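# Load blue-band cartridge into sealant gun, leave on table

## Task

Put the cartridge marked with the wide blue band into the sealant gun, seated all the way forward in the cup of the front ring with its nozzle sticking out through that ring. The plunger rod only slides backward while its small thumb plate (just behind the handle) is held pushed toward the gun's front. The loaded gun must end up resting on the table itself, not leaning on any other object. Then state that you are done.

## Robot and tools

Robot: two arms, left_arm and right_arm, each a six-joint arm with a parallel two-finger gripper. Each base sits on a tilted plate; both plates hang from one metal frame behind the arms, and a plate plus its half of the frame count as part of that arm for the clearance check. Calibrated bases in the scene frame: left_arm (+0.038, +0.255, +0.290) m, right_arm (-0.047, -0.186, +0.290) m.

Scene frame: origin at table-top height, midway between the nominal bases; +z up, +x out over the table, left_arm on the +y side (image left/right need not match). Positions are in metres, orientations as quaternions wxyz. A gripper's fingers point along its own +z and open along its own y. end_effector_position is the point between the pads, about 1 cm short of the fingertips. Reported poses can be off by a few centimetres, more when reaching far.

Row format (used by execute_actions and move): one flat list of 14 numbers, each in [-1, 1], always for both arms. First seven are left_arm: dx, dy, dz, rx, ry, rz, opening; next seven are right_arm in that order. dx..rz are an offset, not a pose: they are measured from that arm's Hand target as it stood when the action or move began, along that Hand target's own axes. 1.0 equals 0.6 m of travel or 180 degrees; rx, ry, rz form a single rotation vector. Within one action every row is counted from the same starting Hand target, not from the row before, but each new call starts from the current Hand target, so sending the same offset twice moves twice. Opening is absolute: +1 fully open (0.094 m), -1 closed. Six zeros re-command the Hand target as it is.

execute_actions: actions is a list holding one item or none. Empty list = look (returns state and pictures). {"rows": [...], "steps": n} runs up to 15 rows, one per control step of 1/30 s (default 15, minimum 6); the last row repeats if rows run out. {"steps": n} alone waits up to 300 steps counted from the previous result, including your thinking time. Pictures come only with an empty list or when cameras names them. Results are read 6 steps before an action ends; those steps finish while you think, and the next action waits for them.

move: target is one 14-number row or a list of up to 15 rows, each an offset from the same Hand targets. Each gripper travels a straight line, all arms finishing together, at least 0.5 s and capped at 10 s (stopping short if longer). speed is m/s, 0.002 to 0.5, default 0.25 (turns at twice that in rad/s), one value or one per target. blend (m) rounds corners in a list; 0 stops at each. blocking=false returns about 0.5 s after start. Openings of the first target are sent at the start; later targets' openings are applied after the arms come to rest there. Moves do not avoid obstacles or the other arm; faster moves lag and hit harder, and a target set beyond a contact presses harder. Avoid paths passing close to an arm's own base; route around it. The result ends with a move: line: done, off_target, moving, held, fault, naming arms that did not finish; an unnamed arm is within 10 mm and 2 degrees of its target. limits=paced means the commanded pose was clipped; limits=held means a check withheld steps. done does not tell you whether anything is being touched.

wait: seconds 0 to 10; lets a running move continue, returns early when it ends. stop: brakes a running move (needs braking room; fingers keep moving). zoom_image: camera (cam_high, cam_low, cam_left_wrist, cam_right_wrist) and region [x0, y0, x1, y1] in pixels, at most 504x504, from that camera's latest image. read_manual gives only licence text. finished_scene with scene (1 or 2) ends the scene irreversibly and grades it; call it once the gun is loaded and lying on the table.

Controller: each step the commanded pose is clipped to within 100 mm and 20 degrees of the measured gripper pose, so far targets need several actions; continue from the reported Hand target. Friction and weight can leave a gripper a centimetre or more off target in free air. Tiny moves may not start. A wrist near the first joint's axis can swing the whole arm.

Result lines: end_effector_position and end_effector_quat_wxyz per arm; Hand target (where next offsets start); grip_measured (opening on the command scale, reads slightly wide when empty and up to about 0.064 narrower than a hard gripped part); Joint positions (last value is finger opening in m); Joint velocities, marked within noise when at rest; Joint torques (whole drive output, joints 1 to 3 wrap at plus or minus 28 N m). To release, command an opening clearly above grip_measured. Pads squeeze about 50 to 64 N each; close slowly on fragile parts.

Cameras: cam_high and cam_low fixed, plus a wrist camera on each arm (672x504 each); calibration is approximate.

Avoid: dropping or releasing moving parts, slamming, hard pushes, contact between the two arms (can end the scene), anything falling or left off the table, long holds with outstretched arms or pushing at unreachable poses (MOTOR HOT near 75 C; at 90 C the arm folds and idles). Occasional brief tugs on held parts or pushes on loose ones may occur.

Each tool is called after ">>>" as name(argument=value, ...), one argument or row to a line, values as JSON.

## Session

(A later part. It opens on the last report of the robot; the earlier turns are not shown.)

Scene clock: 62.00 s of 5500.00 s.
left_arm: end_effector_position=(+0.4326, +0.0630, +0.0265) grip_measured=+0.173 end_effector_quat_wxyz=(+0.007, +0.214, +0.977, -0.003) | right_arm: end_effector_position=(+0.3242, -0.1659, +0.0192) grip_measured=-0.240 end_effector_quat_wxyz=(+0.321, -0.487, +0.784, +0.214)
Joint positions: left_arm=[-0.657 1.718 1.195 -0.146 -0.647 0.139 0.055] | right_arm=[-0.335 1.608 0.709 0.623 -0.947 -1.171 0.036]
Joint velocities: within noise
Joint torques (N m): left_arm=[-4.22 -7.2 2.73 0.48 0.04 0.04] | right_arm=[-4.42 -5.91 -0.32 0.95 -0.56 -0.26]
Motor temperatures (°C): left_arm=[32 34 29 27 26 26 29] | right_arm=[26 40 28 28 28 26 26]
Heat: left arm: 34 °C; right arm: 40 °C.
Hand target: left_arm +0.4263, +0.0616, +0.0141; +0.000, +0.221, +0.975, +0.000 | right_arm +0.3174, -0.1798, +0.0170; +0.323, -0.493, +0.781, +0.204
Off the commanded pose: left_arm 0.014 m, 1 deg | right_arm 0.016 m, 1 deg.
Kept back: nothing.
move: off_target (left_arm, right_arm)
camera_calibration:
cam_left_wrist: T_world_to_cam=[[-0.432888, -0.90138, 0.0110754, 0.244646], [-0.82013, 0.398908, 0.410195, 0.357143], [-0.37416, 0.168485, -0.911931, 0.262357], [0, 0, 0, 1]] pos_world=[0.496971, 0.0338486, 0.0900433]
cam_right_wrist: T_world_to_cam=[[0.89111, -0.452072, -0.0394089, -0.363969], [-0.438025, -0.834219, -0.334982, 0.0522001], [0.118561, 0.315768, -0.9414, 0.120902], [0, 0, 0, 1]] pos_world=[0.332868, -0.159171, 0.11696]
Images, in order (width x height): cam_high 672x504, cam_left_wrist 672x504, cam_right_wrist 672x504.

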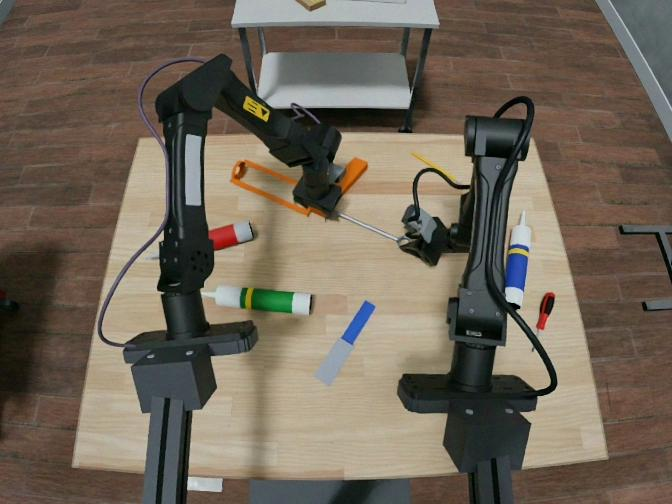

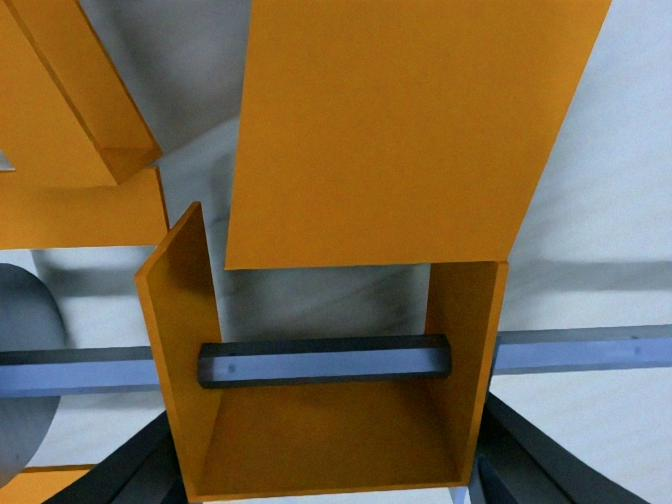

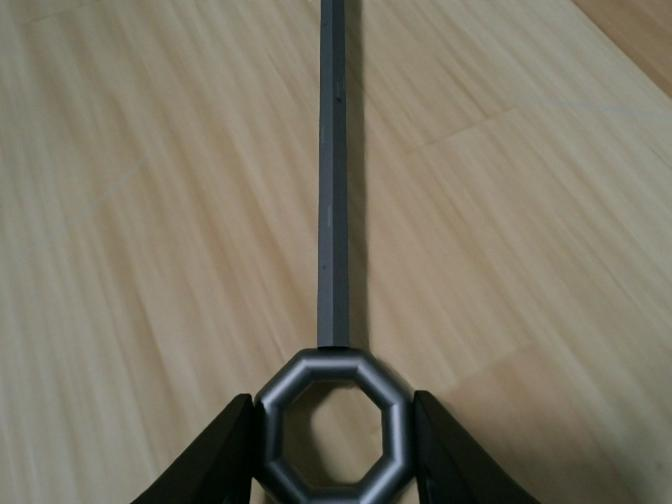

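>>> move(
  target=[0,0,0,0,0,0,-0.1,0.0177,0,-0.0177,0,0,0,-0.6],
  speed=0.05,
  cameras=["cam_left_wrist"],
)

Scene clock: 63.03 s of 5500.00 s.
left_arm: end_effector_position=(+0.4324, +0.0619, +0.0269) grip_measured=+0.173 end_effector_quat_wxyz=(+0.007, +0.214, +0.977, -0.005) | right_arm: end_effector_position=(+0.3193, -0.1778, +0.0198) grip_measured=-0.240 end_effector_quat_wxyz=(+0.324, -0.486, +0.782, +0.215)
Joint positions: left_arm=[-0.659 1.718 1.195 -0.146 -0.645 0.137 0.055] | right_arm=[-0.379 1.622 0.709 0.624 -0.996 -1.189 0.036]
Joint velocities: within noise
Joint torques (N m): left_arm=[-4.1 -7.19 2.73 0.47 0.04 0.05] | right_arm=[-4.97 -5.71 -0.31 0.85 -0.53 -0.31]
Motor temperatures (°C): left_arm=[32 34 29 27 26 26 29] | right_arm=[26 40 28 28 28 26 26]
Heat: left arm: 34 °C; right arm: 40 °C.
Hand target: left_arm +0.4263, +0.0615, +0.0142; +0.000, +0.221, +0.975, +0.000 | right_arm +0.3110, -0.1935, +0.0170; +0.323, -0.493, +0.781, +0.204
Off the commanded pose: left_arm 0.014 m, 1 deg | right_arm 0.018 m, 2 deg.
Kept back: nothing.
move: off_target (left_arm, right_arm)
camera_calibration:
cam_left_wrist: T_world_to_cam=[[-0.432391, -0.901578, 0.0139702, 0.243312], [-0.820265, 0.399734, 0.409118, 0.357274], [-0.374436, 0.16544, -0.912375, 0.263164], [0, 0, 0, 1]] pos_world=[0.496803, 0.0330126, 0.0905375]
Images, in order (width x height): cam_left_wrist 672x504.

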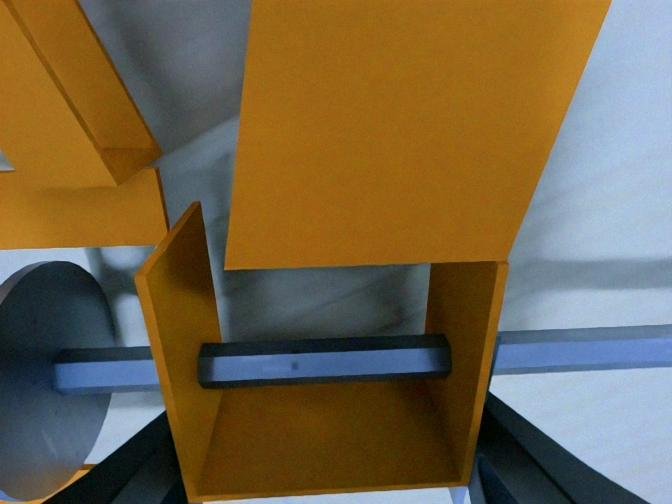

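>>> move(
  target=[0,0,0,0,0,0,-0.1,0.0142,0,-0.0142,0,0,0,-0.6],
  speed=0.05,
  cameras=["cam_left_wrist"],
)

Scene clock: 63.97 s of 5500.00 s.
left_arm: end_effector_position=(+0.4323, +0.0614, +0.0271) grip_measured=+0.173 end_effector_quat_wxyz=(+0.008, +0.214, +0.977, -0.005) | right_arm: end_effector_position=(+0.3146, -0.1873, +0.0203) grip_measured=-0.240 end_effector_quat_wxyz=(+0.326, -0.487, +0.781, +0.216)
Joint positions: left_arm=[-0.66 1.718 1.195 -0.146 -0.645 0.137 0.055] | right_arm=[-0.415 1.634 0.709 0.624 -1.034 -1.208 0.036]
Joint velocities: within noise
Joint torques (N m): left_arm=[-4 -7.19 2.73 0.47 0.04 0.05] | right_arm=[-5.35 -5.55 -0.1 0.74 -0.51 -0.34]
Motor temperatures (°C): left_arm=[32 34 29 27 26 26 29] | right_arm=[26 40 28 28 28 26 26]
Heat: left arm: 34 °C; right arm: 40 °C.
Hand target: left_arm +0.4263, +0.0616, +0.0141; +0.000, +0.221, +0.975, +0.000 | right_arm +0.3058, -0.2043, +0.0169; +0.323, -0.493, +0.781, +0.204
Off the commanded pose: left_arm 0.014 m, 1 deg | right_arm 0.020 m, 2 deg.
Kept back: nothing.
move: off_target (left_arm, right_arm)
camera_calibration:
cam_left_wrist: T_world_to_cam=[[-0.432914, -0.901314, 0.0147829, 0.243029], [-0.820098, 0.400606, 0.4086, 0.357195], [-0.374199, 0.164765, -0.912594, 0.26339], [0, 0, 0, 1]] pos_world=[0.496706, 0.0325533, 0.0908255]
Images, in order (width x height): cam_left_wrist 672x504.

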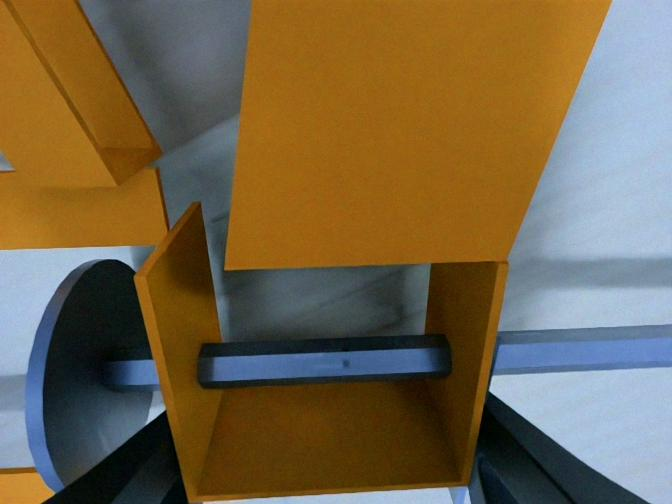

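>>> move(
  target=[0,0,0,0,0,0,0.27,-0.0142,0,0.0142,0,0,0,-0.6],
  speed=0.05,
  cameras=["cam_left_wrist"],
)

>>> move(
  target=[0,0,-0.08,0,0,0,0.27,0,0,0,0,0,0,-0.6],
  speed=0.08,
  cameras=["cam_left_wrist"],
)

Scene clock: 65.80 s of 5500.00 s.
left_arm: end_effector_position=(+0.4318, +0.0596, +0.0272) grip_measured=+0.270 end_effector_quat_wxyz=(+0.007, +0.214, +0.977, -0.011) | right_arm: end_effector_position=(+0.3146, -0.1876, +0.0204) grip_measured=-0.240 end_effector_quat_wxyz=(+0.326, -0.487, +0.781, +0.216)
Joint positions: left_arm=[-0.66 1.718 1.195 -0.146 -0.635 0.137 0.06] | right_arm=[-0.416 1.634 0.709 0.624 -1.036 -1.208 0.036]
Joint velocities: within noise
Joint torques (N m): left_arm=[-4 -7.2 2.74 0.47 0 0.06] | right_arm=[-2.13 -6.43 -0.25 0.8 -0.19 -0.15]
Motor temperatures (°C): left_arm=[32 34 29 27 26 26 29] | right_arm=[26 40 28 28 28 26 26]
Heat: left arm: 34 °C; right arm: 40 °C.
Hand target: left_arm +0.4263, +0.0616, +0.0141; +0.000, +0.221, +0.975, +0.000 | right_arm +0.3110, -0.1935, +0.0170; +0.323, -0.493, +0.781, +0.204
Off the commanded pose: left_arm 0.014 m, 2 deg | right_arm 0.008 m, 2 deg.
Kept back: nothing.
move: off_target (left_arm)
camera_calibration:
cam_left_wrist: T_world_to_cam=[[-0.433006, -0.901033, 0.025392, 0.240872], [-0.818756, 0.404937, 0.407021, 0.356666], [-0.377021, 0.155453, -0.913066, 0.265295], [0, 0, 0, 1]] pos_world=[0.496343, 0.031366, 0.0909456]
Images, in order (width x height): cam_left_wrist 672x504.

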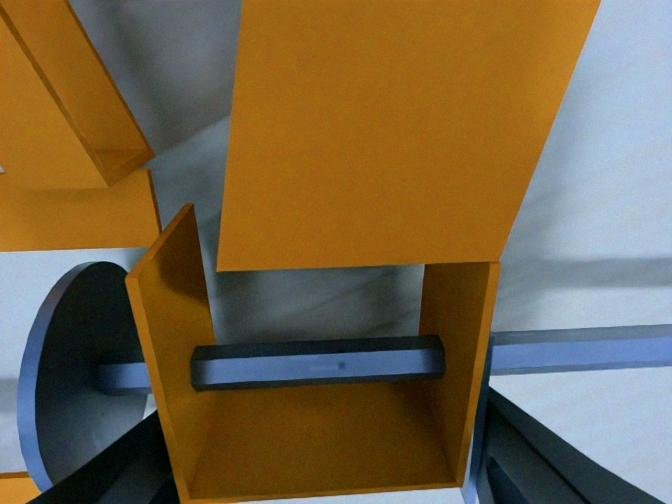

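Scene clock: 66.83 s of 5500.00 s.
left_arm: end_effector_position=(+0.4219, +0.0604, +0.0431) grip_measured=+0.271 end_effector_quat_wxyz=(-0.006, +0.211, +0.977, -0.002) | right_arm: end_effector_position=(+0.3098, -0.1863, +0.0204) grip_measured=-0.240 end_effector_quat_wxyz=(+0.323, -0.484, +0.783, +0.220)
Joint positions: left_arm=[-0.699 1.684 1.178 -0.218 -0.679 0.077 0.06] | right_arm=[-0.416 1.634 0.697 0.624 -1.036 -1.208 0.036]
Joint velocities: within noise
Joint torques (N m): left_arm=[-7.68 -14.69 1.61 -0.03 -0.25 -0.03] | right_arm=[-2.11 -6.3 0.54 0.77 -0.19 -0.15]
Motor temperatures (°C): left_arm=[32 34 29 27 26 26 29] | right_arm=[26 39 28 28 28 26 26]
Heat: left arm: 34 °C; right arm: 39 °C.
Hand target: left_arm +0.4261, +0.0615, +0.0621; +0.000, +0.221, +0.975, +0.000 | right_arm +0.3109, -0.1934, +0.0170; +0.323, -0.493, +0.781, +0.204
Off the commanded pose: left_arm 0.020 m, 1 deg | right_arm 0.008 m, 2 deg.
Kept back: nothing.
move: off_target (left_arm)
camera_calibration:
cam_left_wrist: T_world_to_cam=[[-0.42692, -0.904171, 0.0146122, 0.234964], [-0.812025, 0.390423, 0.433803, 0.338668], [-0.397937, 0.173334, -0.900889, 0.283189], [0, 0, 0, 1]] pos_world=[0.488009, 0.0311377, 0.104774]
Images, in order (width x height): cam_left_wrist 672x504.

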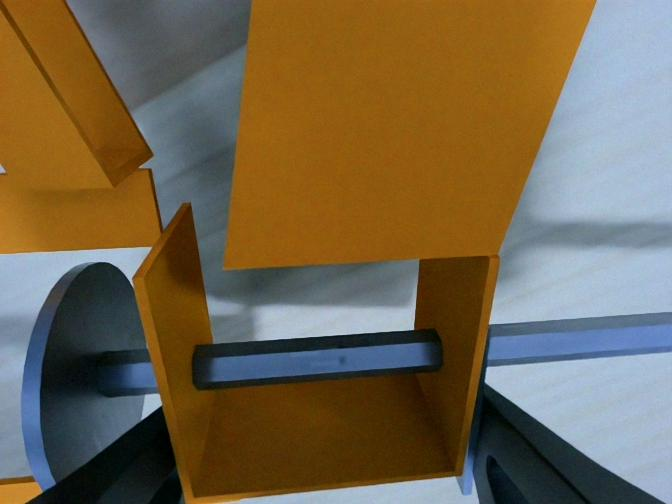

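>>> move(
  target=[0,0,0.075,0,0,0,0.27,0,0,0,0,0,0,-0.6],
  speed=0.08,
  cameras=["cam_left_wrist","cam_high"],
)

>>> zoom_image(
  camera="cam_high",
  region=[210, 130, 410, 270],
)

Scene clock: 67.93 s of 5500.00 s.
left_arm: end_effector_position=(+0.4223, +0.0614, +0.0289) grip_measured=+0.271 end_effector_quat_wxyz=(-0.006, +0.213, +0.977, -0.009) | right_arm: end_effector_position=(+0.3098, -0.1863, +0.0204) grip_measured=-0.240 end_effector_quat_wxyz=(+0.323, -0.484, +0.783, +0.220)
Joint positions: left_arm=[-0.666 1.712 1.182 -0.174 -0.639 0.11 0.06] | right_arm=[-0.416 1.634 0.697 0.624 -1.036 -1.208 0.036]
Joint velocities: within noise
Joint torques (N m): left_arm=[-3.92 -7.2 3.66 0.6 0 0.3] | right_arm=[-2.11 -6.31 0.53 0.77 -0.19 -0.15]
Motor temperatures (°C): left_arm=[32 35 29 27 26 26 29] | right_arm=[26 39 28 28 28 26 26]
Heat: left arm: 35 °C; right arm: 39 °C.
Hand target: left_arm +0.4262, +0.0615, +0.0172; +0.000, +0.221, +0.975, +0.000 | right_arm +0.3109, -0.1934, +0.0170; +0.323, -0.493, +0.781, +0.204
Off the commanded pose: left_arm 0.012 m, 2 deg | right_arm 0.008 m, 2 deg.
Kept back: nothing.
move: off_target (left_arm)
camera_calibration:
cam_left_wrist: T_world_to_cam=[[-0.42922, -0.90274, 0.028819, 0.236737], [-0.809812, 0.398774, 0.43033, 0.343397], [-0.399969, 0.161369, -0.902211, 0.27204], [0, 0, 0, 1]] pos_world=[0.488507, 0.0328753, 0.0908405]
Images, in order (width x height): cam_high 672x504, cam_left_wrist 672x504.

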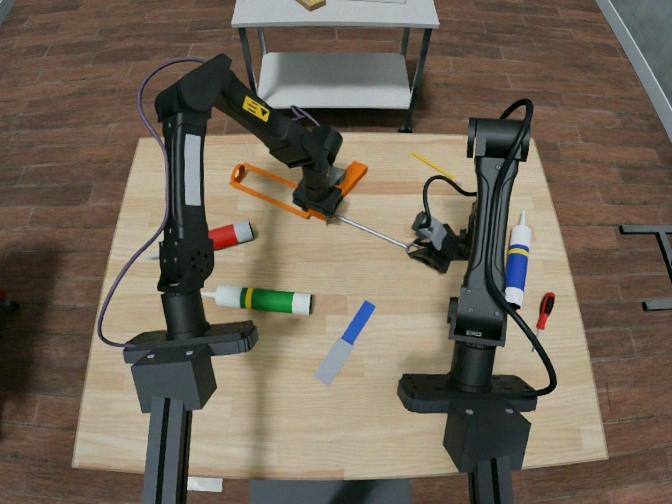

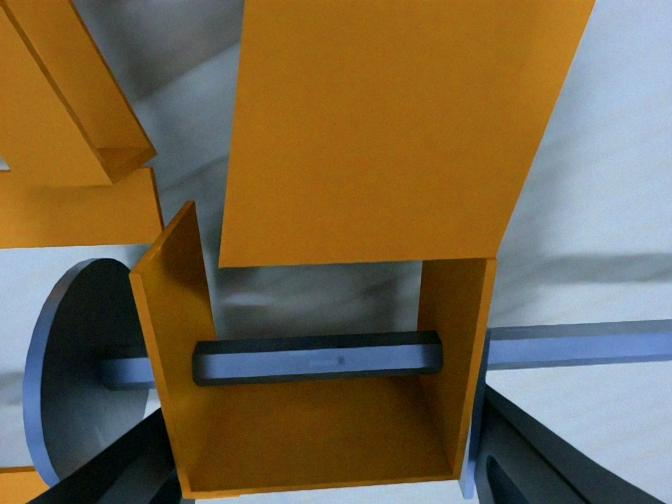

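Scaled by 2.520 from the camera's 672x504 image, which has a finer 960x720 frame.

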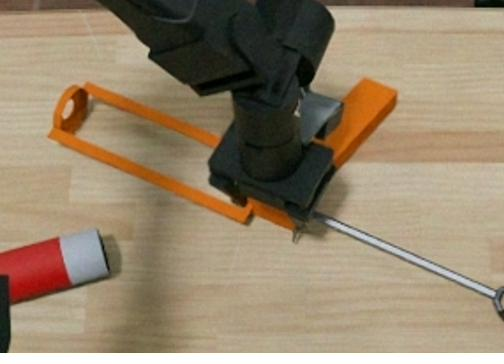

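>>> move(
  target=[0,0,0,0,0,0,0.22,-0.0295,0,0.0295,0,0,0,-0.6],
  speed=0.05,
  cameras=["cam_left_wrist"],
)

Scene clock: 69.33 s of 5500.00 s.
left_arm: end_effector_position=(+0.4263, +0.0673, +0.0277) grip_measured=+0.225 end_effector_quat_wxyz=(-0.003, +0.218, +0.976, +0.004) | right_arm: end_effector_position=(+0.3111, -0.1779, +0.0114) grip_measured=-0.240 end_effector_quat_wxyz=(+0.306, -0.487, +0.791, +0.208)
Joint positions: left_arm=[-0.659 1.712 1.185 -0.169 -0.661 0.129 0.058] | right_arm=[-0.367 1.634 0.697 0.624 -0.945 -1.197 0.036]
Joint velocities: within noise
Joint torques (N m): left_arm=[-4.34 -7.3 3.33 0.57 0.09 0.07] | right_arm=[0.61 -8.1 0.4 0.91 -0.34 0.09]
Motor temperatures (°C): left_arm=[32 35 29 27 26 26 29] | right_arm=[26 39 28 28 28 26 26]
Heat: left arm: 35 °C; right arm: 39 °C.
Hand target: left_arm +0.4263, +0.0616, +0.0172; +0.000, +0.221, +0.975, +0.000 | right_arm +0.3217, -0.1708, +0.0169; +0.323, -0.493, +0.781, +0.204
Off the commanded pose: left_arm 0.012 m, 1 deg | right_arm 0.014 m, 2 deg.
Kept back: nothing.
move: off_target (left_arm, right_arm)
camera_calibration:
cam_left_wrist: T_world_to_cam=[[-0.439972, -0.89801, 0.00191532, 0.248876], [-0.810239, 0.397887, 0.430346, 0.345085], [-0.387217, 0.187788, -0.902662, 0.264374], [0, 0, 0, 1]] pos_world=[0.49147, 0.0365419, 0.089658]
Images, in order (width x height): cam_left_wrist 672x504.

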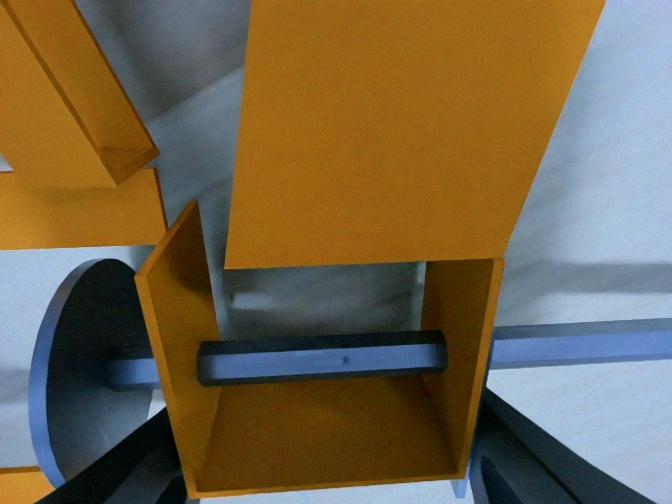

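>>> move(
  target=[0,0,0,0,0,0,-0.1,0,0,0,0,0,0,-0.6],
  speed=0.05,
  cameras=["cam_left_wrist"],
)

>>> move(
  target=[0,0,0,0,0,0,-0.1,-0.0118,0,0.0118,0,0,0,-0.6],
  speed=0.05,
  cameras=["cam_left_wrist"],
)

Scene clock: 70.40 s of 5500.00 s.
left_arm: end_effector_position=(+0.4265, +0.0679, +0.0277) grip_measured=+0.177 end_effector_quat_wxyz=(-0.002, +0.219, +0.976, +0.005) | right_arm: end_effector_position=(+0.3114, -0.1786, +0.0109) grip_measured=-0.240 end_effector_quat_wxyz=(+0.305, -0.487, +0.792, +0.205)
Joint positions: left_arm=[-0.659 1.712 1.185 -0.169 -0.664 0.131 0.055] | right_arm=[-0.367 1.634 0.697 0.626 -0.941 -1.197 0.036]
Joint velocities: within noise
Joint torques (N m): left_arm=[-4.41 -7.27 3.3 0.58 0.12 0.08] | right_arm=[0.65 -8.12 0.4 0.91 -0.35 0.09]
Motor temperatures (°C): left_arm=[32 35 29 27 26 26 29] | right_arm=[26 39 28 28 28 26 26]
Heat: left arm: 35 °C; right arm: 39 °C.
Hand target: left_arm +0.4263, +0.0616, +0.0172; +0.000, +0.221, +0.975, +0.000 | right_arm +0.3217, -0.1709, +0.0169; +0.323, -0.493, +0.781, +0.204
Off the commanded pose: left_arm 0.012 m, 1 deg | right_arm 0.014 m, 3 deg.
Kept back: nothing.
move: off_target (left_arm, right_arm)
camera_calibration:
cam_left_wrist: T_world_to_cam=[[-0.441365, -0.897327, -0.00110953, 0.250049], [-0.810019, 0.397888, 0.430759, 0.344906], [-0.38609, 0.191021, -0.902466, 0.26364], [0, 0, 0, 1]] pos_world=[0.491532, 0.0367808, 0.0896326]
Images, in order (width x height): cam_left_wrist 672x504.

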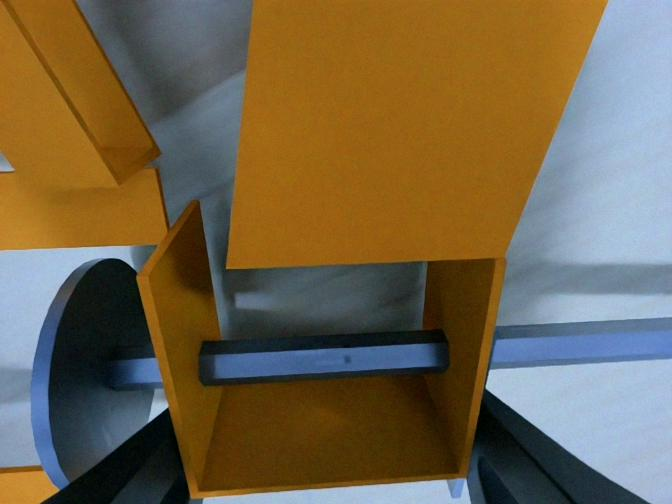

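Scene clock: 71.10 s of 5500.00 s.
left_arm: end_effector_position=(+0.4268, +0.0678, +0.0277) grip_measured=+0.177 end_effector_quat_wxyz=(-0.002, +0.219, +0.976, +0.005) | right_arm: end_effector_position=(+0.3117, -0.1724, +0.0110) grip_measured=-0.240 end_effector_quat_wxyz=(+0.307, -0.488, +0.790, +0.210)
Joint positions: left_arm=[-0.659 1.712 1.185 -0.167 -0.664 0.131 0.055] | right_arm=[-0.351 1.634 0.697 0.626 -0.936 -1.196 0.036]
Joint velocities: within noise
Joint torques (N m): left_arm=[-4.41 -7.27 3.32 0.57 0.13 0.07] | right_arm=[2.02 -8.8 0.53 0.92 -0.11 0.16]
Motor temperatures (°C): left_arm=[32 35 29 27 26 26 29] | right_arm=[26 39 28 28 28 26 26]
Heat: left arm: 35 °C; right arm: 39 °C.
Hand target: left_arm +0.4263, +0.0616, +0.0172; +0.000, +0.221, +0.975, +0.000 | right_arm +0.3260, -0.1618, +0.0169; +0.323, -0.493, +0.781, +0.204
Off the commanded pose: left_arm 0.012 m, 1 deg | right_arm 0.019 m, 2 deg.
Kept back: nothing.
move: off_target (left_arm, right_arm)
camera_calibration:
cam_left_wrist: T_world_to_cam=[[-0.440526, -0.897739, -0.00129187, 0.249771], [-0.81089, 0.397291, 0.429672, 0.345637], [-0.38522, 0.190329, -0.902984, 0.263466], [0, 0, 0, 1]] pos_world=[0.491797, 0.0367653, 0.0897176]
Images, in order (width x height): cam_left_wrist 672x504.

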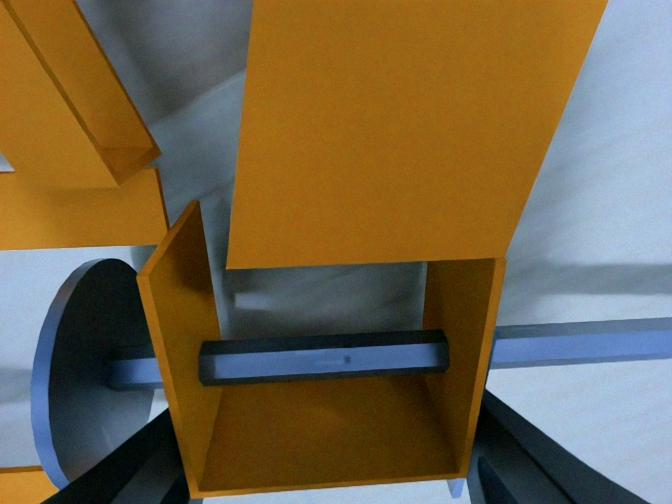

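>>> wait(
  seconds=0.1,
  cameras=["cam_right_wrist"],
)

Scene clock: 71.40 s of 5500.00 s.
left_arm: end_effector_position=(+0.4268, +0.0678, +0.0277) grip_measured=+0.177 end_effector_quat_wxyz=(-0.002, +0.219, +0.976, +0.005) | right_arm: end_effector_position=(+0.3117, -0.1724, +0.0110) grip_measured=-0.240 end_effector_quat_wxyz=(+0.307, -0.488, +0.790, +0.210)
Joint positions: left_arm=[-0.659 1.712 1.185 -0.167 -0.664 0.131 0.055] | right_arm=[-0.351 1.634 0.697 0.626 -0.936 -1.196 0.036]
Joint velocities: within noise
Joint torques (N m): left_arm=[-4.42 -7.27 3.32 0.58 0.12 0.07] | right_arm=[2.03 -8.81 0.51 0.92 -0.11 0.16]
Motor temperatures (°C): left_arm=[32 35 29 27 26 26 29] | right_arm=[26 39 28 28 28 26 26]
Heat: left arm: 35 °C; right arm: 39 °C.
Hand target: left_arm +0.4263, +0.0616, +0.0172; +0.000, +0.221, +0.975, +0.000 | right_arm +0.3260, -0.1618, +0.0169; +0.323, -0.493, +0.781, +0.204
Off the commanded pose: left_arm 0.012 m, 1 deg | right_arm 0.019 m, 2 deg.
Steps of this call (1-9: nothing new was sent). Readings (end_effector_position of left_arm | right_arm):
1: (+0.4268, +0.0678, +0.0277) | (+0.3117, -0.1724, +0.0110)
2: (+0.4268, +0.0678, +0.0277) | (+0.3117, -0.1724, +0.0110)
4: (+0.4268, +0.0678, +0.0277) | (+0.3117, -0.1724, +0.0110)
8: (+0.4268, +0.0678, +0.0277) | (+0.3117, -0.1724, +0.0110)
9: the state above
camera_calibration:
cam_right_wrist: T_world_to_cam=[[0.890334, -0.452772, -0.047988, -0.35585], [-0.444604, -0.84184, -0.305995, 0.0389512], [0.0981476, 0.293773, -0.950823, 0.119417], [0, 0, 0, 1]] pos_world=[0.322423, -0.16341, 0.108386]
Images, in order (width x height): cam_right_wrist 672x504.

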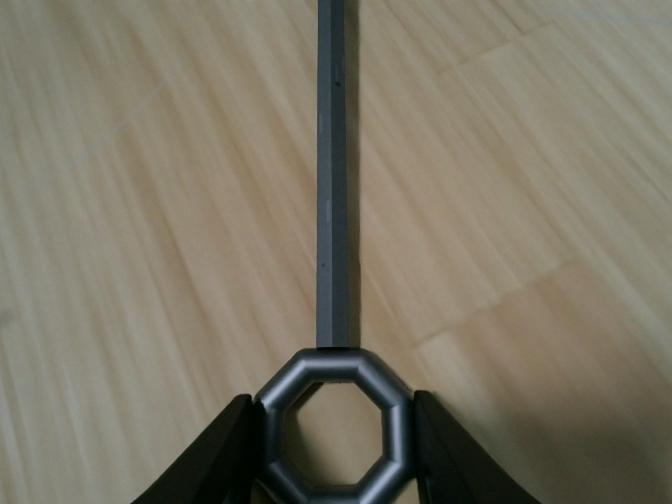

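>>> move(
  target=[0,0,0,0,0,0,-0.1,-0.0212,0,0.007,0,0,0,-0.6],
  speed=0.05,
  cameras=["cam_left_wrist"],
)

Scene clock: 72.63 s of 5500.00 s.
left_arm: end_effector_position=(+0.4273, +0.0684, +0.0275) grip_measured=+0.177 end_effector_quat_wxyz=(-0.002, +0.220, +0.976, +0.006) | right_arm: end_effector_position=(+0.3126, -0.1710, +0.0112) grip_measured=-0.240 end_effector_quat_wxyz=(+0.296, -0.489, +0.797, +0.197)
Joint positions: left_arm=[-0.658 1.712 1.186 -0.167 -0.665 0.134 0.055] | right_arm=[-0.332 1.61 0.68 0.626 -0.881 -1.183 0.036]
Joint velocities: within noise
Joint torques (N m): left_arm=[-4.51 -7.3 3.25 0.57 0.14 0.05] | right_arm=[3.41 -9.65 1.07 0.77 -0.31 0.18]
Motor temperatures (°C): left_arm=[32 35 29 27 26 26 29] | right_arm=[26 40 28 28 28 26 26]
Heat: left arm: 35 °C; right arm: 40 °C.
Hand target: left_arm +0.4263, +0.0615, +0.0172; +0.000, +0.221, +0.975, +0.000 | right_arm +0.3312, -0.1510, +0.0230; +0.323, -0.493, +0.781, +0.204
Off the commanded pose: left_arm 0.012 m, 1 deg | right_arm 0.030 m, 4 deg.
Kept back: nothing.
move: off_target (left_arm, right_arm)
camera_calibration:
cam_left_wrist: T_world_to_cam=[[-0.442349, -0.896835, -0.00368908, 0.25138], [-0.810447, 0.397971, 0.429877, 0.345597], [-0.384061, 0.193145, -0.90288, 0.262669], [0, 0, 0, 1]] pos_world=[0.492167, 0.0371758, 0.0895222]
Images, in order (width x height): cam_left_wrist 672x504.

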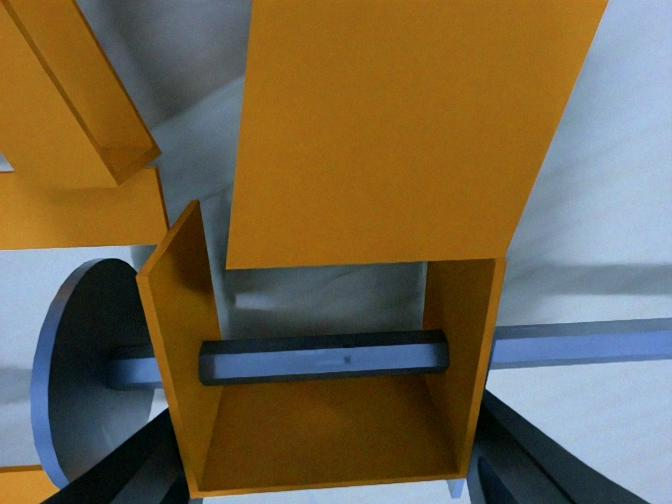

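>>> move(
  target=[0,0,0,0,0,0,-0.1,0.02,0,-0.02,0,0,0,-0.6],
  speed=0.05,
  cameras=[],
)

>>> move(
  target=[0,0,0,0,0,0,0.215,0,0,0,0,0,0,-0.6],
  speed=0.05,
  cameras=["cam_left_wrist"],
)

Scene clock: 73.77 s of 5500.00 s.
left_arm: end_effector_position=(+0.4273, +0.0684, +0.0275) grip_measured=+0.177 end_effector_quat_wxyz=(-0.002, +0.220, +0.976, +0.006) | right_arm: end_effector_position=(+0.3125, -0.1739, +0.0110) grip_measured=-0.240 end_effector_quat_wxyz=(+0.295, -0.488, +0.798, +0.194)
Joint positions: left_arm=[-0.658 1.712 1.186 -0.167 -0.665 0.134 0.055] | right_arm=[-0.339 1.61 0.68 0.626 -0.881 -1.183 0.036]
Joint velocities: within noise
Joint torques (N m): left_arm=[-4.51 -7.3 3.23 0.57 0.14 0.06] | right_arm=[-0.49 -8.55 0.87 0.76 -0.77 -0.05]
Motor temperatures (°C): left_arm=[32 35 29 27 26 26 29] | right_arm=[26 40 28 28 28 26 26]
Heat: left arm: 35 °C; right arm: 40 °C.
Hand target: left_arm +0.4263, +0.0615, +0.0172; +0.000, +0.221, +0.975, +0.000 | right_arm +0.3239, -0.1664, +0.0230; +0.323, -0.493, +0.781, +0.204
Off the commanded pose: left_arm 0.012 m, 1 deg | right_arm 0.018 m, 4 deg.
Kept back: nothing.
move: off_target (left_arm, right_arm)
No camera images: "cameras" was empty.

Scene clock: 74.47 s of 5500.00 s.
left_arm: end_effector_position=(+0.4273, +0.0684, +0.0275) grip_measured=+0.217 end_effector_quat_wxyz=(-0.002, +0.220, +0.976, +0.006) | right_arm: end_effector_position=(+0.3125, -0.1739, +0.0110) grip_measured=-0.240 end_effector_quat_wxyz=(+0.295, -0.488, +0.798, +0.194)
Joint positions: left_arm=[-0.658 1.712 1.186 -0.167 -0.665 0.134 0.057] | right_arm=[-0.339 1.61 0.68 0.626 -0.881 -1.183 0.036]
Joint velocities: within noise
Joint torques (N m): left_arm=[-4.51 -7.3 3.23 0.57 0.14 0.05] | right_arm=[-0.5 -8.57 0.87 0.76 -0.77 -0.06]
Motor temperatures (°C): left_arm=[32 35 29 27 26 26 29] | right_arm=[26 40 28 28 28 26 26]
Heat: left arm: 35 °C; right arm: 40 °C.
Hand target: left_arm +0.4263, +0.0615, +0.0172; +0.000, +0.221, +0.975, +0.000 | right_arm +0.3239, -0.1663, +0.0230; +0.323, -0.493, +0.781, +0.204
Off the commanded pose: left_arm 0.012 m, 1 deg | right_arm 0.018 m, 4 deg.
Kept back: nothing.
move: off_target (left_arm, right_arm)
camera_calibration:
cam_left_wrist: T_world_to_cam=[[-0.442349, -0.896835, -0.00368908, 0.25138], [-0.810447, 0.397971, 0.429877, 0.345597], [-0.384061, 0.193145, -0.90288, 0.262669], [0, 0, 0, 1]] pos_world=[0.492167, 0.0371758, 0.0895222]
Images, in order (width x height): cam_left_wrist 672x504.

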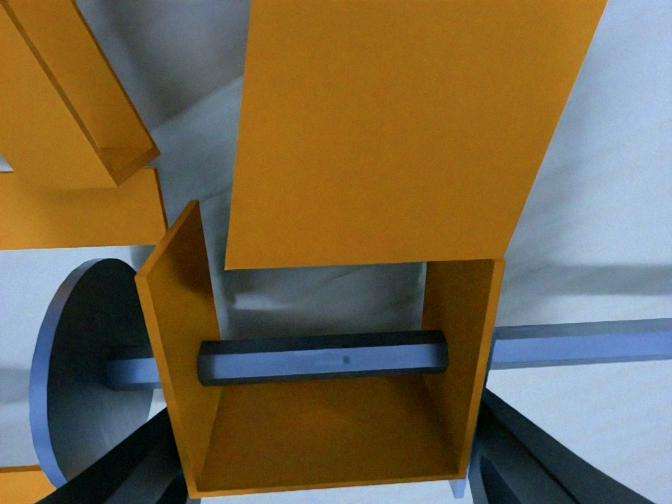

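>>> move(
  target=[0,0.005,-0.06,0,0,0,0.215,0,0,0,0,0,0,-0.6],
  speed=0.08,
  cameras=["cam_left_wrist"],
)

Scene clock: 75.53 s of 5500.00 s.
left_arm: end_effector_position=(+0.4272, +0.0737, +0.0343) grip_measured=+0.218 end_effector_quat_wxyz=(-0.005, +0.219, +0.976, +0.017) | right_arm: end_effector_position=(+0.3125, -0.1720, +0.0122) grip_measured=-0.240 end_effector_quat_wxyz=(+0.297, -0.485, +0.798, +0.200)
Joint positions: left_arm=[-0.666 1.692 1.183 -0.201 -0.693 0.117 0.057] | right_arm=[-0.338 1.61 0.68 0.626 -0.892 -1.176 0.036]
Joint velocities: within noise
Joint torques (N m): left_arm=[-8.24 -14.35 1.26 0.01 -0.01 -0.11] | right_arm=[-0.51 -8.58 0.85 0.75 -0.69 -0.06]
Motor temperatures (°C): left_arm=[32 35 29 27 26 26 29] | right_arm=[26 41 28 28 28 26 26]
Heat: left arm: 35 °C; right arm: 41 °C.
Hand target: left_arm +0.4275, +0.0643, +0.0531; +0.000, +0.221, +0.975, +0.000 | right_arm +0.3239, -0.1664, +0.0230; +0.323, -0.493, +0.781, +0.204
Off the commanded pose: left_arm 0.021 m, 2 deg | right_arm 0.017 m, 4 deg.
Kept back: nothing.
move: off_target (left_arm, right_arm)
camera_calibration:
cam_left_wrist: T_world_to_cam=[[-0.440734, -0.897342, -0.0230574, 0.256103], [-0.810031, 0.38652, 0.440967, 0.340764], [-0.386786, 0.213026, -0.897227, 0.267231], [0, 0, 0, 1]] pos_world=[0.492264, 0.041172, 0.0954064]
Images, in order (width x height): cam_left_wrist 672x504.

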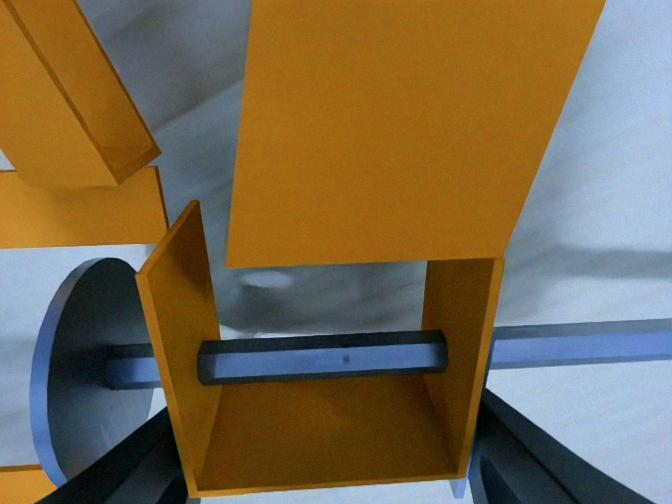

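>>> move(
  target=[
    [0,0,0,0,0,0.04,0.215,0,0,0,0,0,0,-0.6],
    [0,0,-0.01,0,0,-0.04,0.215,0,0,0,0,0,0,-0.6],
    [0,0,-0.01,0,0,0,0.215,0,0,0,0,0,0,-0.6],
  ],
  speed=0.25,
  blend=0.02,
  cameras=["cam_left_wrist","cam_high"],
)

>>> zoom_image(
  camera="cam_left_wrist",
  region=[0, 200, 340, 504],
)

Scene clock: 78.73 s of 5500.00 s.
left_arm: end_effector_position=(+0.4213, +0.0770, +0.0394) grip_measured=+0.218 end_effector_quat_wxyz=(-0.014, +0.208, +0.978, +0.026) | right_arm: end_effector_position=(+0.3124, -0.1712, +0.0129) grip_measured=-0.240 end_effector_quat_wxyz=(+0.300, -0.489, +0.794, +0.200)
Joint positions: left_arm=[-0.678 1.68 1.174 -0.236 -0.716 0.068 0.057] | right_arm=[-0.338 1.61 0.68 0.626 -0.898 -1.188 0.036]
Joint velocities: within noise
Joint torques (N m): left_arm=[-8.24 -14.49 1.73 0.08 0.12 0.18] | right_arm=[-0.5 -8.58 0.87 0.76 -0.63 -0.01]
Motor temperatures (°C): left_arm=[32 36 29 27 26 26 29] | right_arm=[26 42 28 28 28 26 27]
Heat: left arm: 36 °C; right arm: 42 °C.
Hand target: left_arm +0.4276, +0.0643, +0.0592; +0.000, +0.221, +0.975, +0.000 | right_arm +0.3239, -0.1664, +0.0230; +0.323, -0.493, +0.781, +0.204
Off the commanded pose: left_arm 0.024 m, 4 deg | right_arm 0.016 m, 3 deg.
Kept back: nothing.
move: off_target (left_arm, right_arm)
camera_calibration:
cam_left_wrist: T_world_to_cam=[[-0.420458, -0.906609, -0.0357076, 0.249254], [-0.812996, 0.358987, 0.458438, 0.335165], [-0.402806, 0.221784, -0.888009, 0.27462], [0, 0, 0, 1]] pos_world=[0.487907, 0.0447503, 0.0991125]
Images, in order (width x height): cam_high 672x504, cam_left_wrist 672x504.

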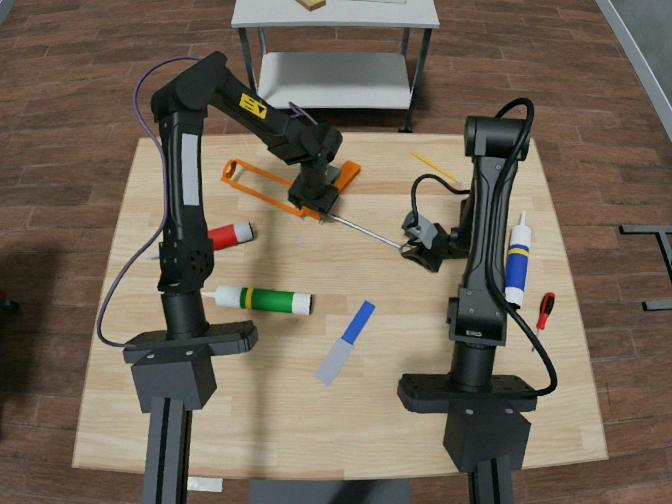

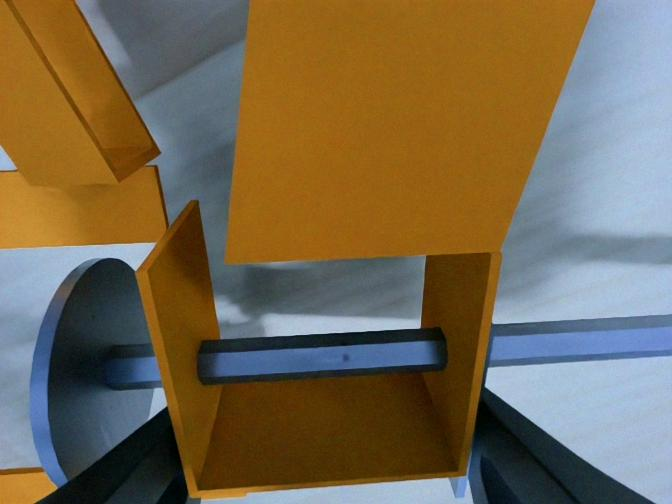

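Scaled by 1.482 from the camera's 672x504 image, which has a finer 960x720 frame.

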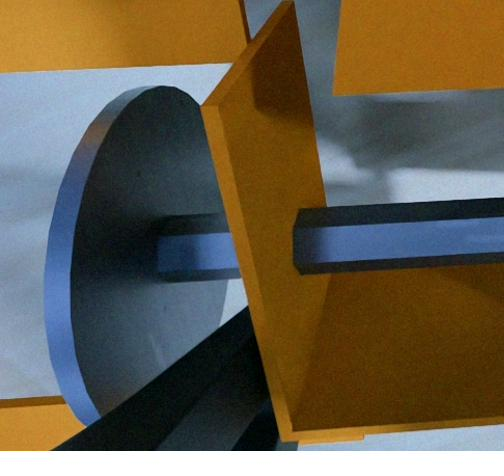

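>>> move(
  target=[0,0,0.05,0,0,0,0.215,0,0,0,0,0,0,-0.6],
  speed=0.1,
  cameras=[],
)

>>> move(
  target=[0,0,0,0,0,0,0.2,-0.043,0,0.033,0,0,0,-0.8],
  speed=0.1,
  cameras=["cam_left_wrist"],
)

Scene clock: 80.50 s of 5500.00 s.
left_arm: end_effector_position=(+0.4284, +0.0764, +0.0355) grip_measured=+0.218 end_effector_quat_wxyz=(-0.003, +0.210, +0.978, +0.016) | right_arm: end_effector_position=(+0.3145, -0.1716, +0.0129) grip_measured=-0.240 end_effector_quat_wxyz=(+0.302, -0.490, +0.793, +0.199)
Joint positions: left_arm=[-0.661 1.68 1.174 -0.197 -0.687 0.106 0.057] | right_arm=[-0.338 1.61 0.685 0.626 -0.898 -1.188 0.036]
Joint velocities: within noise
Joint torques (N m): left_arm=[-5.2 -7.82 3.23 0.51 0.25 0.23] | right_arm=[-0.51 -8.66 0.55 0.77 -0.62 -0.01]
Motor temperatures (°C): left_arm=[33 36 29 27 26 26 29] | right_arm=[26 42 28 28 28 26 27]
Heat: left arm: 36 °C; right arm: 42 °C.
Hand target: left_arm +0.4276, +0.0642, +0.0292; +0.000, +0.221, +0.975, +0.000 | right_arm +0.3238, -0.1664, +0.0230; +0.323, -0.493, +0.781, +0.204
Off the commanded pose: left_arm 0.014 m, 2 deg | right_arm 0.015 m, 3 deg.
Kept back: nothing.
move: off_target (left_arm, right_arm)
No camera images: "cameras" was empty.

Scene clock: 81.27 s of 5500.00 s.
left_arm: end_effector_position=(+0.4311, +0.0801, +0.0335) grip_measured=+0.207 end_effector_quat_wxyz=(-0.002, +0.215, +0.976, +0.020) | right_arm: end_effector_position=(+0.3226, -0.1545, +0.0127) grip_measured=-0.240 end_effector_quat_wxyz=(+0.298, -0.494, +0.794, +0.191)
Joint positions: left_arm=[-0.651 1.68 1.176 -0.189 -0.687 0.128 0.057] | right_arm=[-0.269 1.588 0.685 0.626 -0.815 -1.166 0.036]
Joint velocities: within noise
Joint torques (N m): left_arm=[-6.02 -7.94 3.04 0.46 0.25 0.06] | right_arm=[2.66 -10.06 1.05 0.66 -0.45 0.18]
Motor temperatures (°C): left_arm=[33 36 29 27 26 26 29] | right_arm=[26 42 28 28 28 26 27]
Heat: left arm: 36 °C; right arm: 42 °C.
Hand target: left_arm +0.4276, +0.0643, +0.0292; +0.000, +0.221, +0.975, +0.000 | right_arm +0.3377, -0.1372, +0.0272; +0.323, -0.493, +0.781, +0.204
Off the commanded pose: left_arm 0.017 m, 2 deg | right_arm 0.027 m, 4 deg.
Kept back: nothing.
move: off_target (left_arm, right_arm)
camera_calibration:
cam_left_wrist: T_world_to_cam=[[-0.433584, -0.900618, -0.0298753, 0.260976], [-0.816755, 0.378772, 0.43525, 0.345515], [-0.380678, 0.213118, -0.899814, 0.264187], [0, 0, 0, 1]] pos_world=[0.495927, 0.0478651, 0.0951299]
Images, in order (width x height): cam_left_wrist 672x504.

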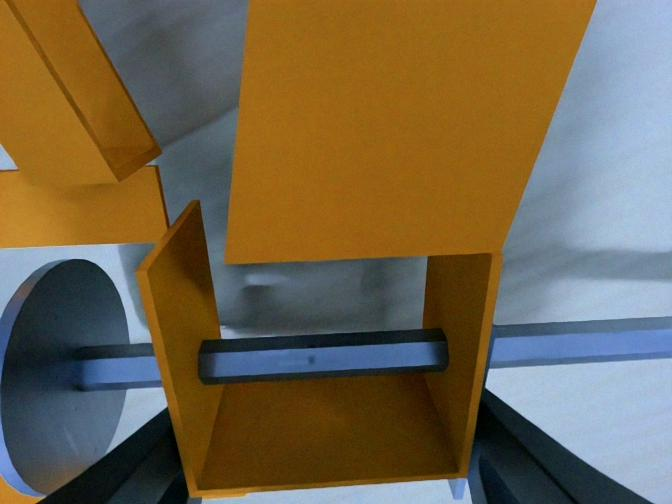

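>>> move(
  target=[0,0,-0.06,0,0,0,0.215,0.025,0,-0.025,0,0,0,-0.6],
  speed=0.08,
  cameras=["cam_left_wrist"],
)

Scene clock: 85.63 s of 5500.00 s.
left_arm: end_effector_position=(+0.4292, +0.0778, +0.0475) grip_measured=+0.218 end_effector_quat_wxyz=(-0.003, +0.210, +0.977, +0.029) | right_arm: end_effector_position=(+0.3221, -0.1626, +0.0139) grip_measured=-0.251 end_effector_quat_wxyz=(+0.300, -0.493, +0.795, +0.189)
Joint positions: left_arm=[-0.689 1.658 1.176 -0.24 -0.733 0.08 0.057] | right_arm=[-0.297 1.588 0.685 0.626 -0.841 -1.171 0.035]
Joint velocities: within noise
Joint torques (N m): left_arm=[-8.27 -13.74 1.61 0.02 0.22 -0.07] | right_arm=[-0.9 -9.09 0.23 0.69 -0.83 -0.04]
Motor temperatures (°C): left_arm=[33 36 29 27 26 26 29] | right_arm=[26 44 28 28 28 26 27]
Heat: left arm: 36 °C; right arm: 44 °C.
Hand target: left_arm +0.4275, +0.0643, +0.0651; +0.000, +0.221, +0.975, +0.000 | right_arm +0.3285, -0.1564, +0.0272; +0.323, -0.493, +0.781, +0.204
Off the commanded pose: left_arm 0.022 m, 4 deg | right_arm 0.016 m, 4 deg.
Kept back: nothing.
move: off_target (left_arm, right_arm)
camera_calibration:
cam_left_wrist: T_world_to_cam=[[-0.424071, -0.904444, -0.0463013, 0.255494], [-0.821092, 0.362414, 0.440981, 0.341643], [-0.382063, 0.225025, -0.896321, 0.276072], [0, 0, 0, 1]] pos_world=[0.494344, 0.0451411, 0.10862]
Images, in order (width x height): cam_left_wrist 672x504.

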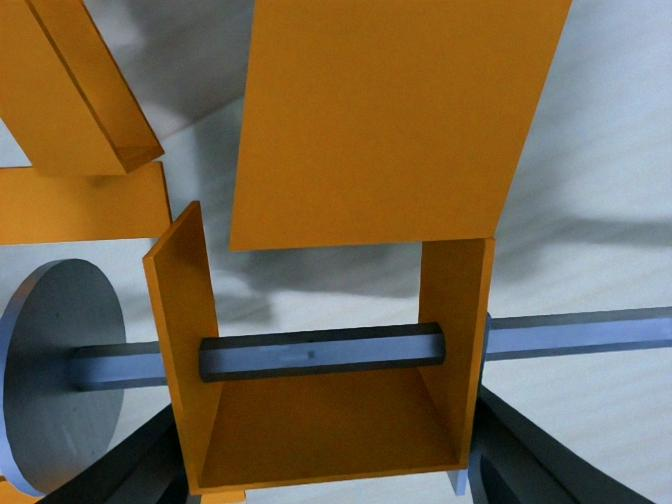

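>>> move(
  target=[0,0,-0.03,0,0,0,0.25,0,0,0,0,0,0,-0.6],
  speed=0.15,
  cameras=["cam_left_wrist","cam_high"],
)

>>> zoom_image(
  camera="cam_high",
  region=[210, 130, 440, 290],
)

Scene clock: 86.70 s of 5500.00 s.
left_arm: end_effector_position=(+0.4313, +0.0713, +0.0674) grip_measured=+0.251 end_effector_quat_wxyz=(+0.002, +0.204, +0.979, +0.019) | right_arm: end_effector_position=(+0.3207, -0.1576, +0.0188) grip_measured=-0.598 end_effector_quat_wxyz=(+0.309, -0.487, +0.791, +0.207)
Joint positions: left_arm=[-0.732 1.615 1.176 -0.292 -0.747 0.04 0.059] | right_arm=[-0.299 1.586 0.681 0.626 -0.883 -1.16 0.019]
Joint velocities: within noise
Joint torques (N m): left_arm=[-7.69 -13.31 1.72 0.01 0.06 0.04] | right_arm=[-0.62 -8.96 0.5 0.68 -0.46 0]
Motor temperatures (°C): left_arm=[33 37 29 27 26 26 29] | right_arm=[26 44 28 28 28 26 27]
Heat: left arm: 37 °C; right arm: 44 °C.
Hand target: left_arm +0.4276, +0.0642, +0.0832; +0.000, +0.221, +0.975, +0.000 | right_arm +0.3286, -0.1563, +0.0272; +0.323, -0.493, +0.781, +0.204
Off the commanded pose: left_arm 0.018 m, 3 deg | right_arm 0.012 m, 2 deg.
Kept back: nothing.
move: off_target (left_arm, right_arm)
camera_calibration:
cam_left_wrist: T_world_to_cam=[[-0.41301, -0.910264, -0.0290153, 0.245853], [-0.827895, 0.361981, 0.428438, 0.340761], [-0.379489, 0.200971, -0.903105, 0.297245], [0, 0, 0, 1]] pos_world=[0.496456, 0.0407044, 0.129582]
Images, in order (width x height): cam_high 672x504, cam_left_wrist 672x504.

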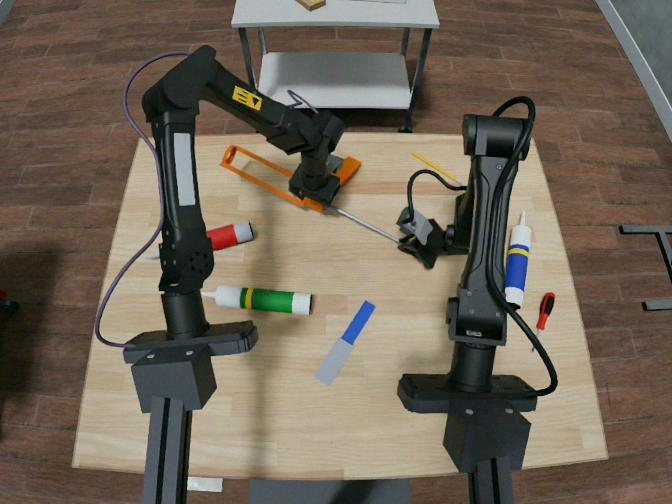

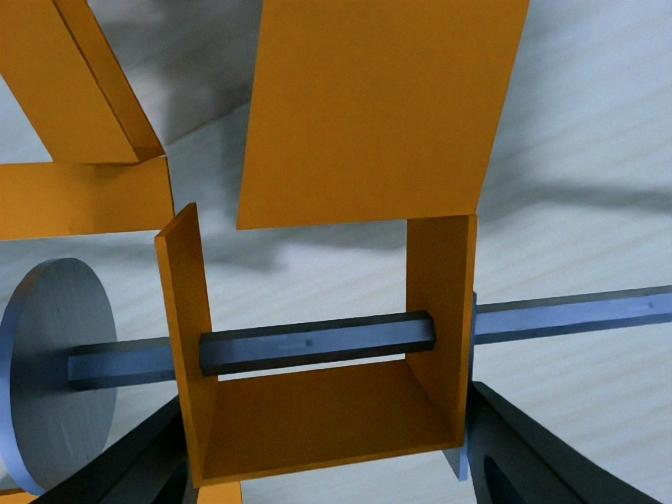

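Scaled by 2.191 from the camera's 672x504 image, which has a finer 960x720 frame.

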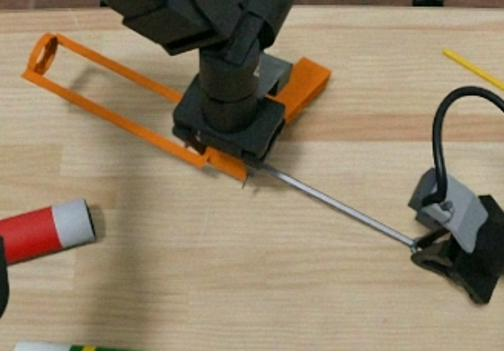

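>>> move(
  target=[0,0,0.083,0,0,0,0.23,0,0,0,0,0,0,-0.6],
  speed=0.08,
  cameras=["cam_left_wrist","cam_right_wrist"],
)

Scene clock: 87.97 s of 5500.00 s.
left_arm: end_effector_position=(+0.4291, +0.0730, +0.0387) grip_measured=+0.235 end_effector_quat_wxyz=(-0.003, +0.210, +0.978, +0.006) | right_arm: end_effector_position=(+0.3207, -0.1576, +0.0188) grip_measured=-0.598 end_effector_quat_wxyz=(+0.309, -0.487, +0.791, +0.207)
Joint positions: left_arm=[-0.666 1.672 1.176 -0.204 -0.671 0.106 0.058] | right_arm=[-0.299 1.586 0.681 0.626 -0.883 -1.16 0.019]
Joint velocities: within noise
Joint torques (N m): left_arm=[-5.38 -8.03 2.88 0.47 0.13 0.13] | right_arm=[-0.64 -8.96 0.49 0.68 -0.46 -0.01]
Motor temperatures (°C): left_arm=[33 36 29 27 26 26 29] | right_arm=[26 44 28 28 28 26 27]
Heat: left arm: 36 °C; right arm: 44 °C.
Hand target: left_arm +0.4276, +0.0642, +0.0334; +0.000, +0.221, +0.975, +0.000 | right_arm +0.3286, -0.1563, +0.0272; +0.323, -0.493, +0.781, +0.204
Off the commanded pose: left_arm 0.010 m, 1 deg | right_arm 0.012 m, 2 deg.
Kept back: nothing.
move: off_target (right_arm)
camera_calibration:
cam_left_wrist: T_world_to_cam=[[-0.425204, -0.905092, -0.00323007, 0.249516], [-0.817043, 0.382299, 0.431612, 0.344337], [-0.389413, 0.186162, -0.902054, 0.275367], [0, 0, 0, 1]] pos_world=[0.494665, 0.0429325, 0.100582]
cam_right_wrist: T_world_to_cam=[[0.887674, -0.458604, -0.0414408, -0.356991], [-0.448277, -0.84008, -0.305472, 0.0593055], [0.105277, 0.289736, -0.951299, 0.118674], [0, 0, 0, 1]] pos_world=[0.330983, -0.14828, 0.116217]
Images, in order (width x height): cam_left_wrist 672x504, cam_right_wrist 672x504.

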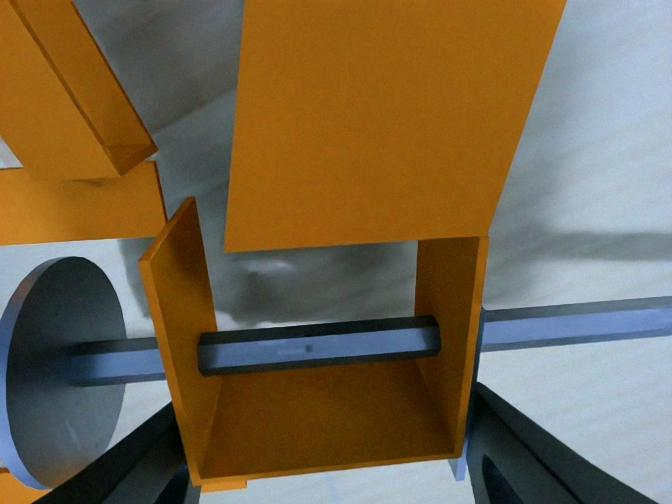

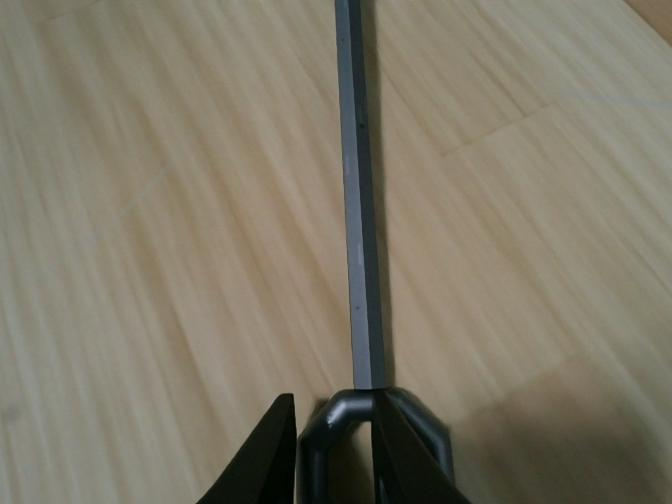

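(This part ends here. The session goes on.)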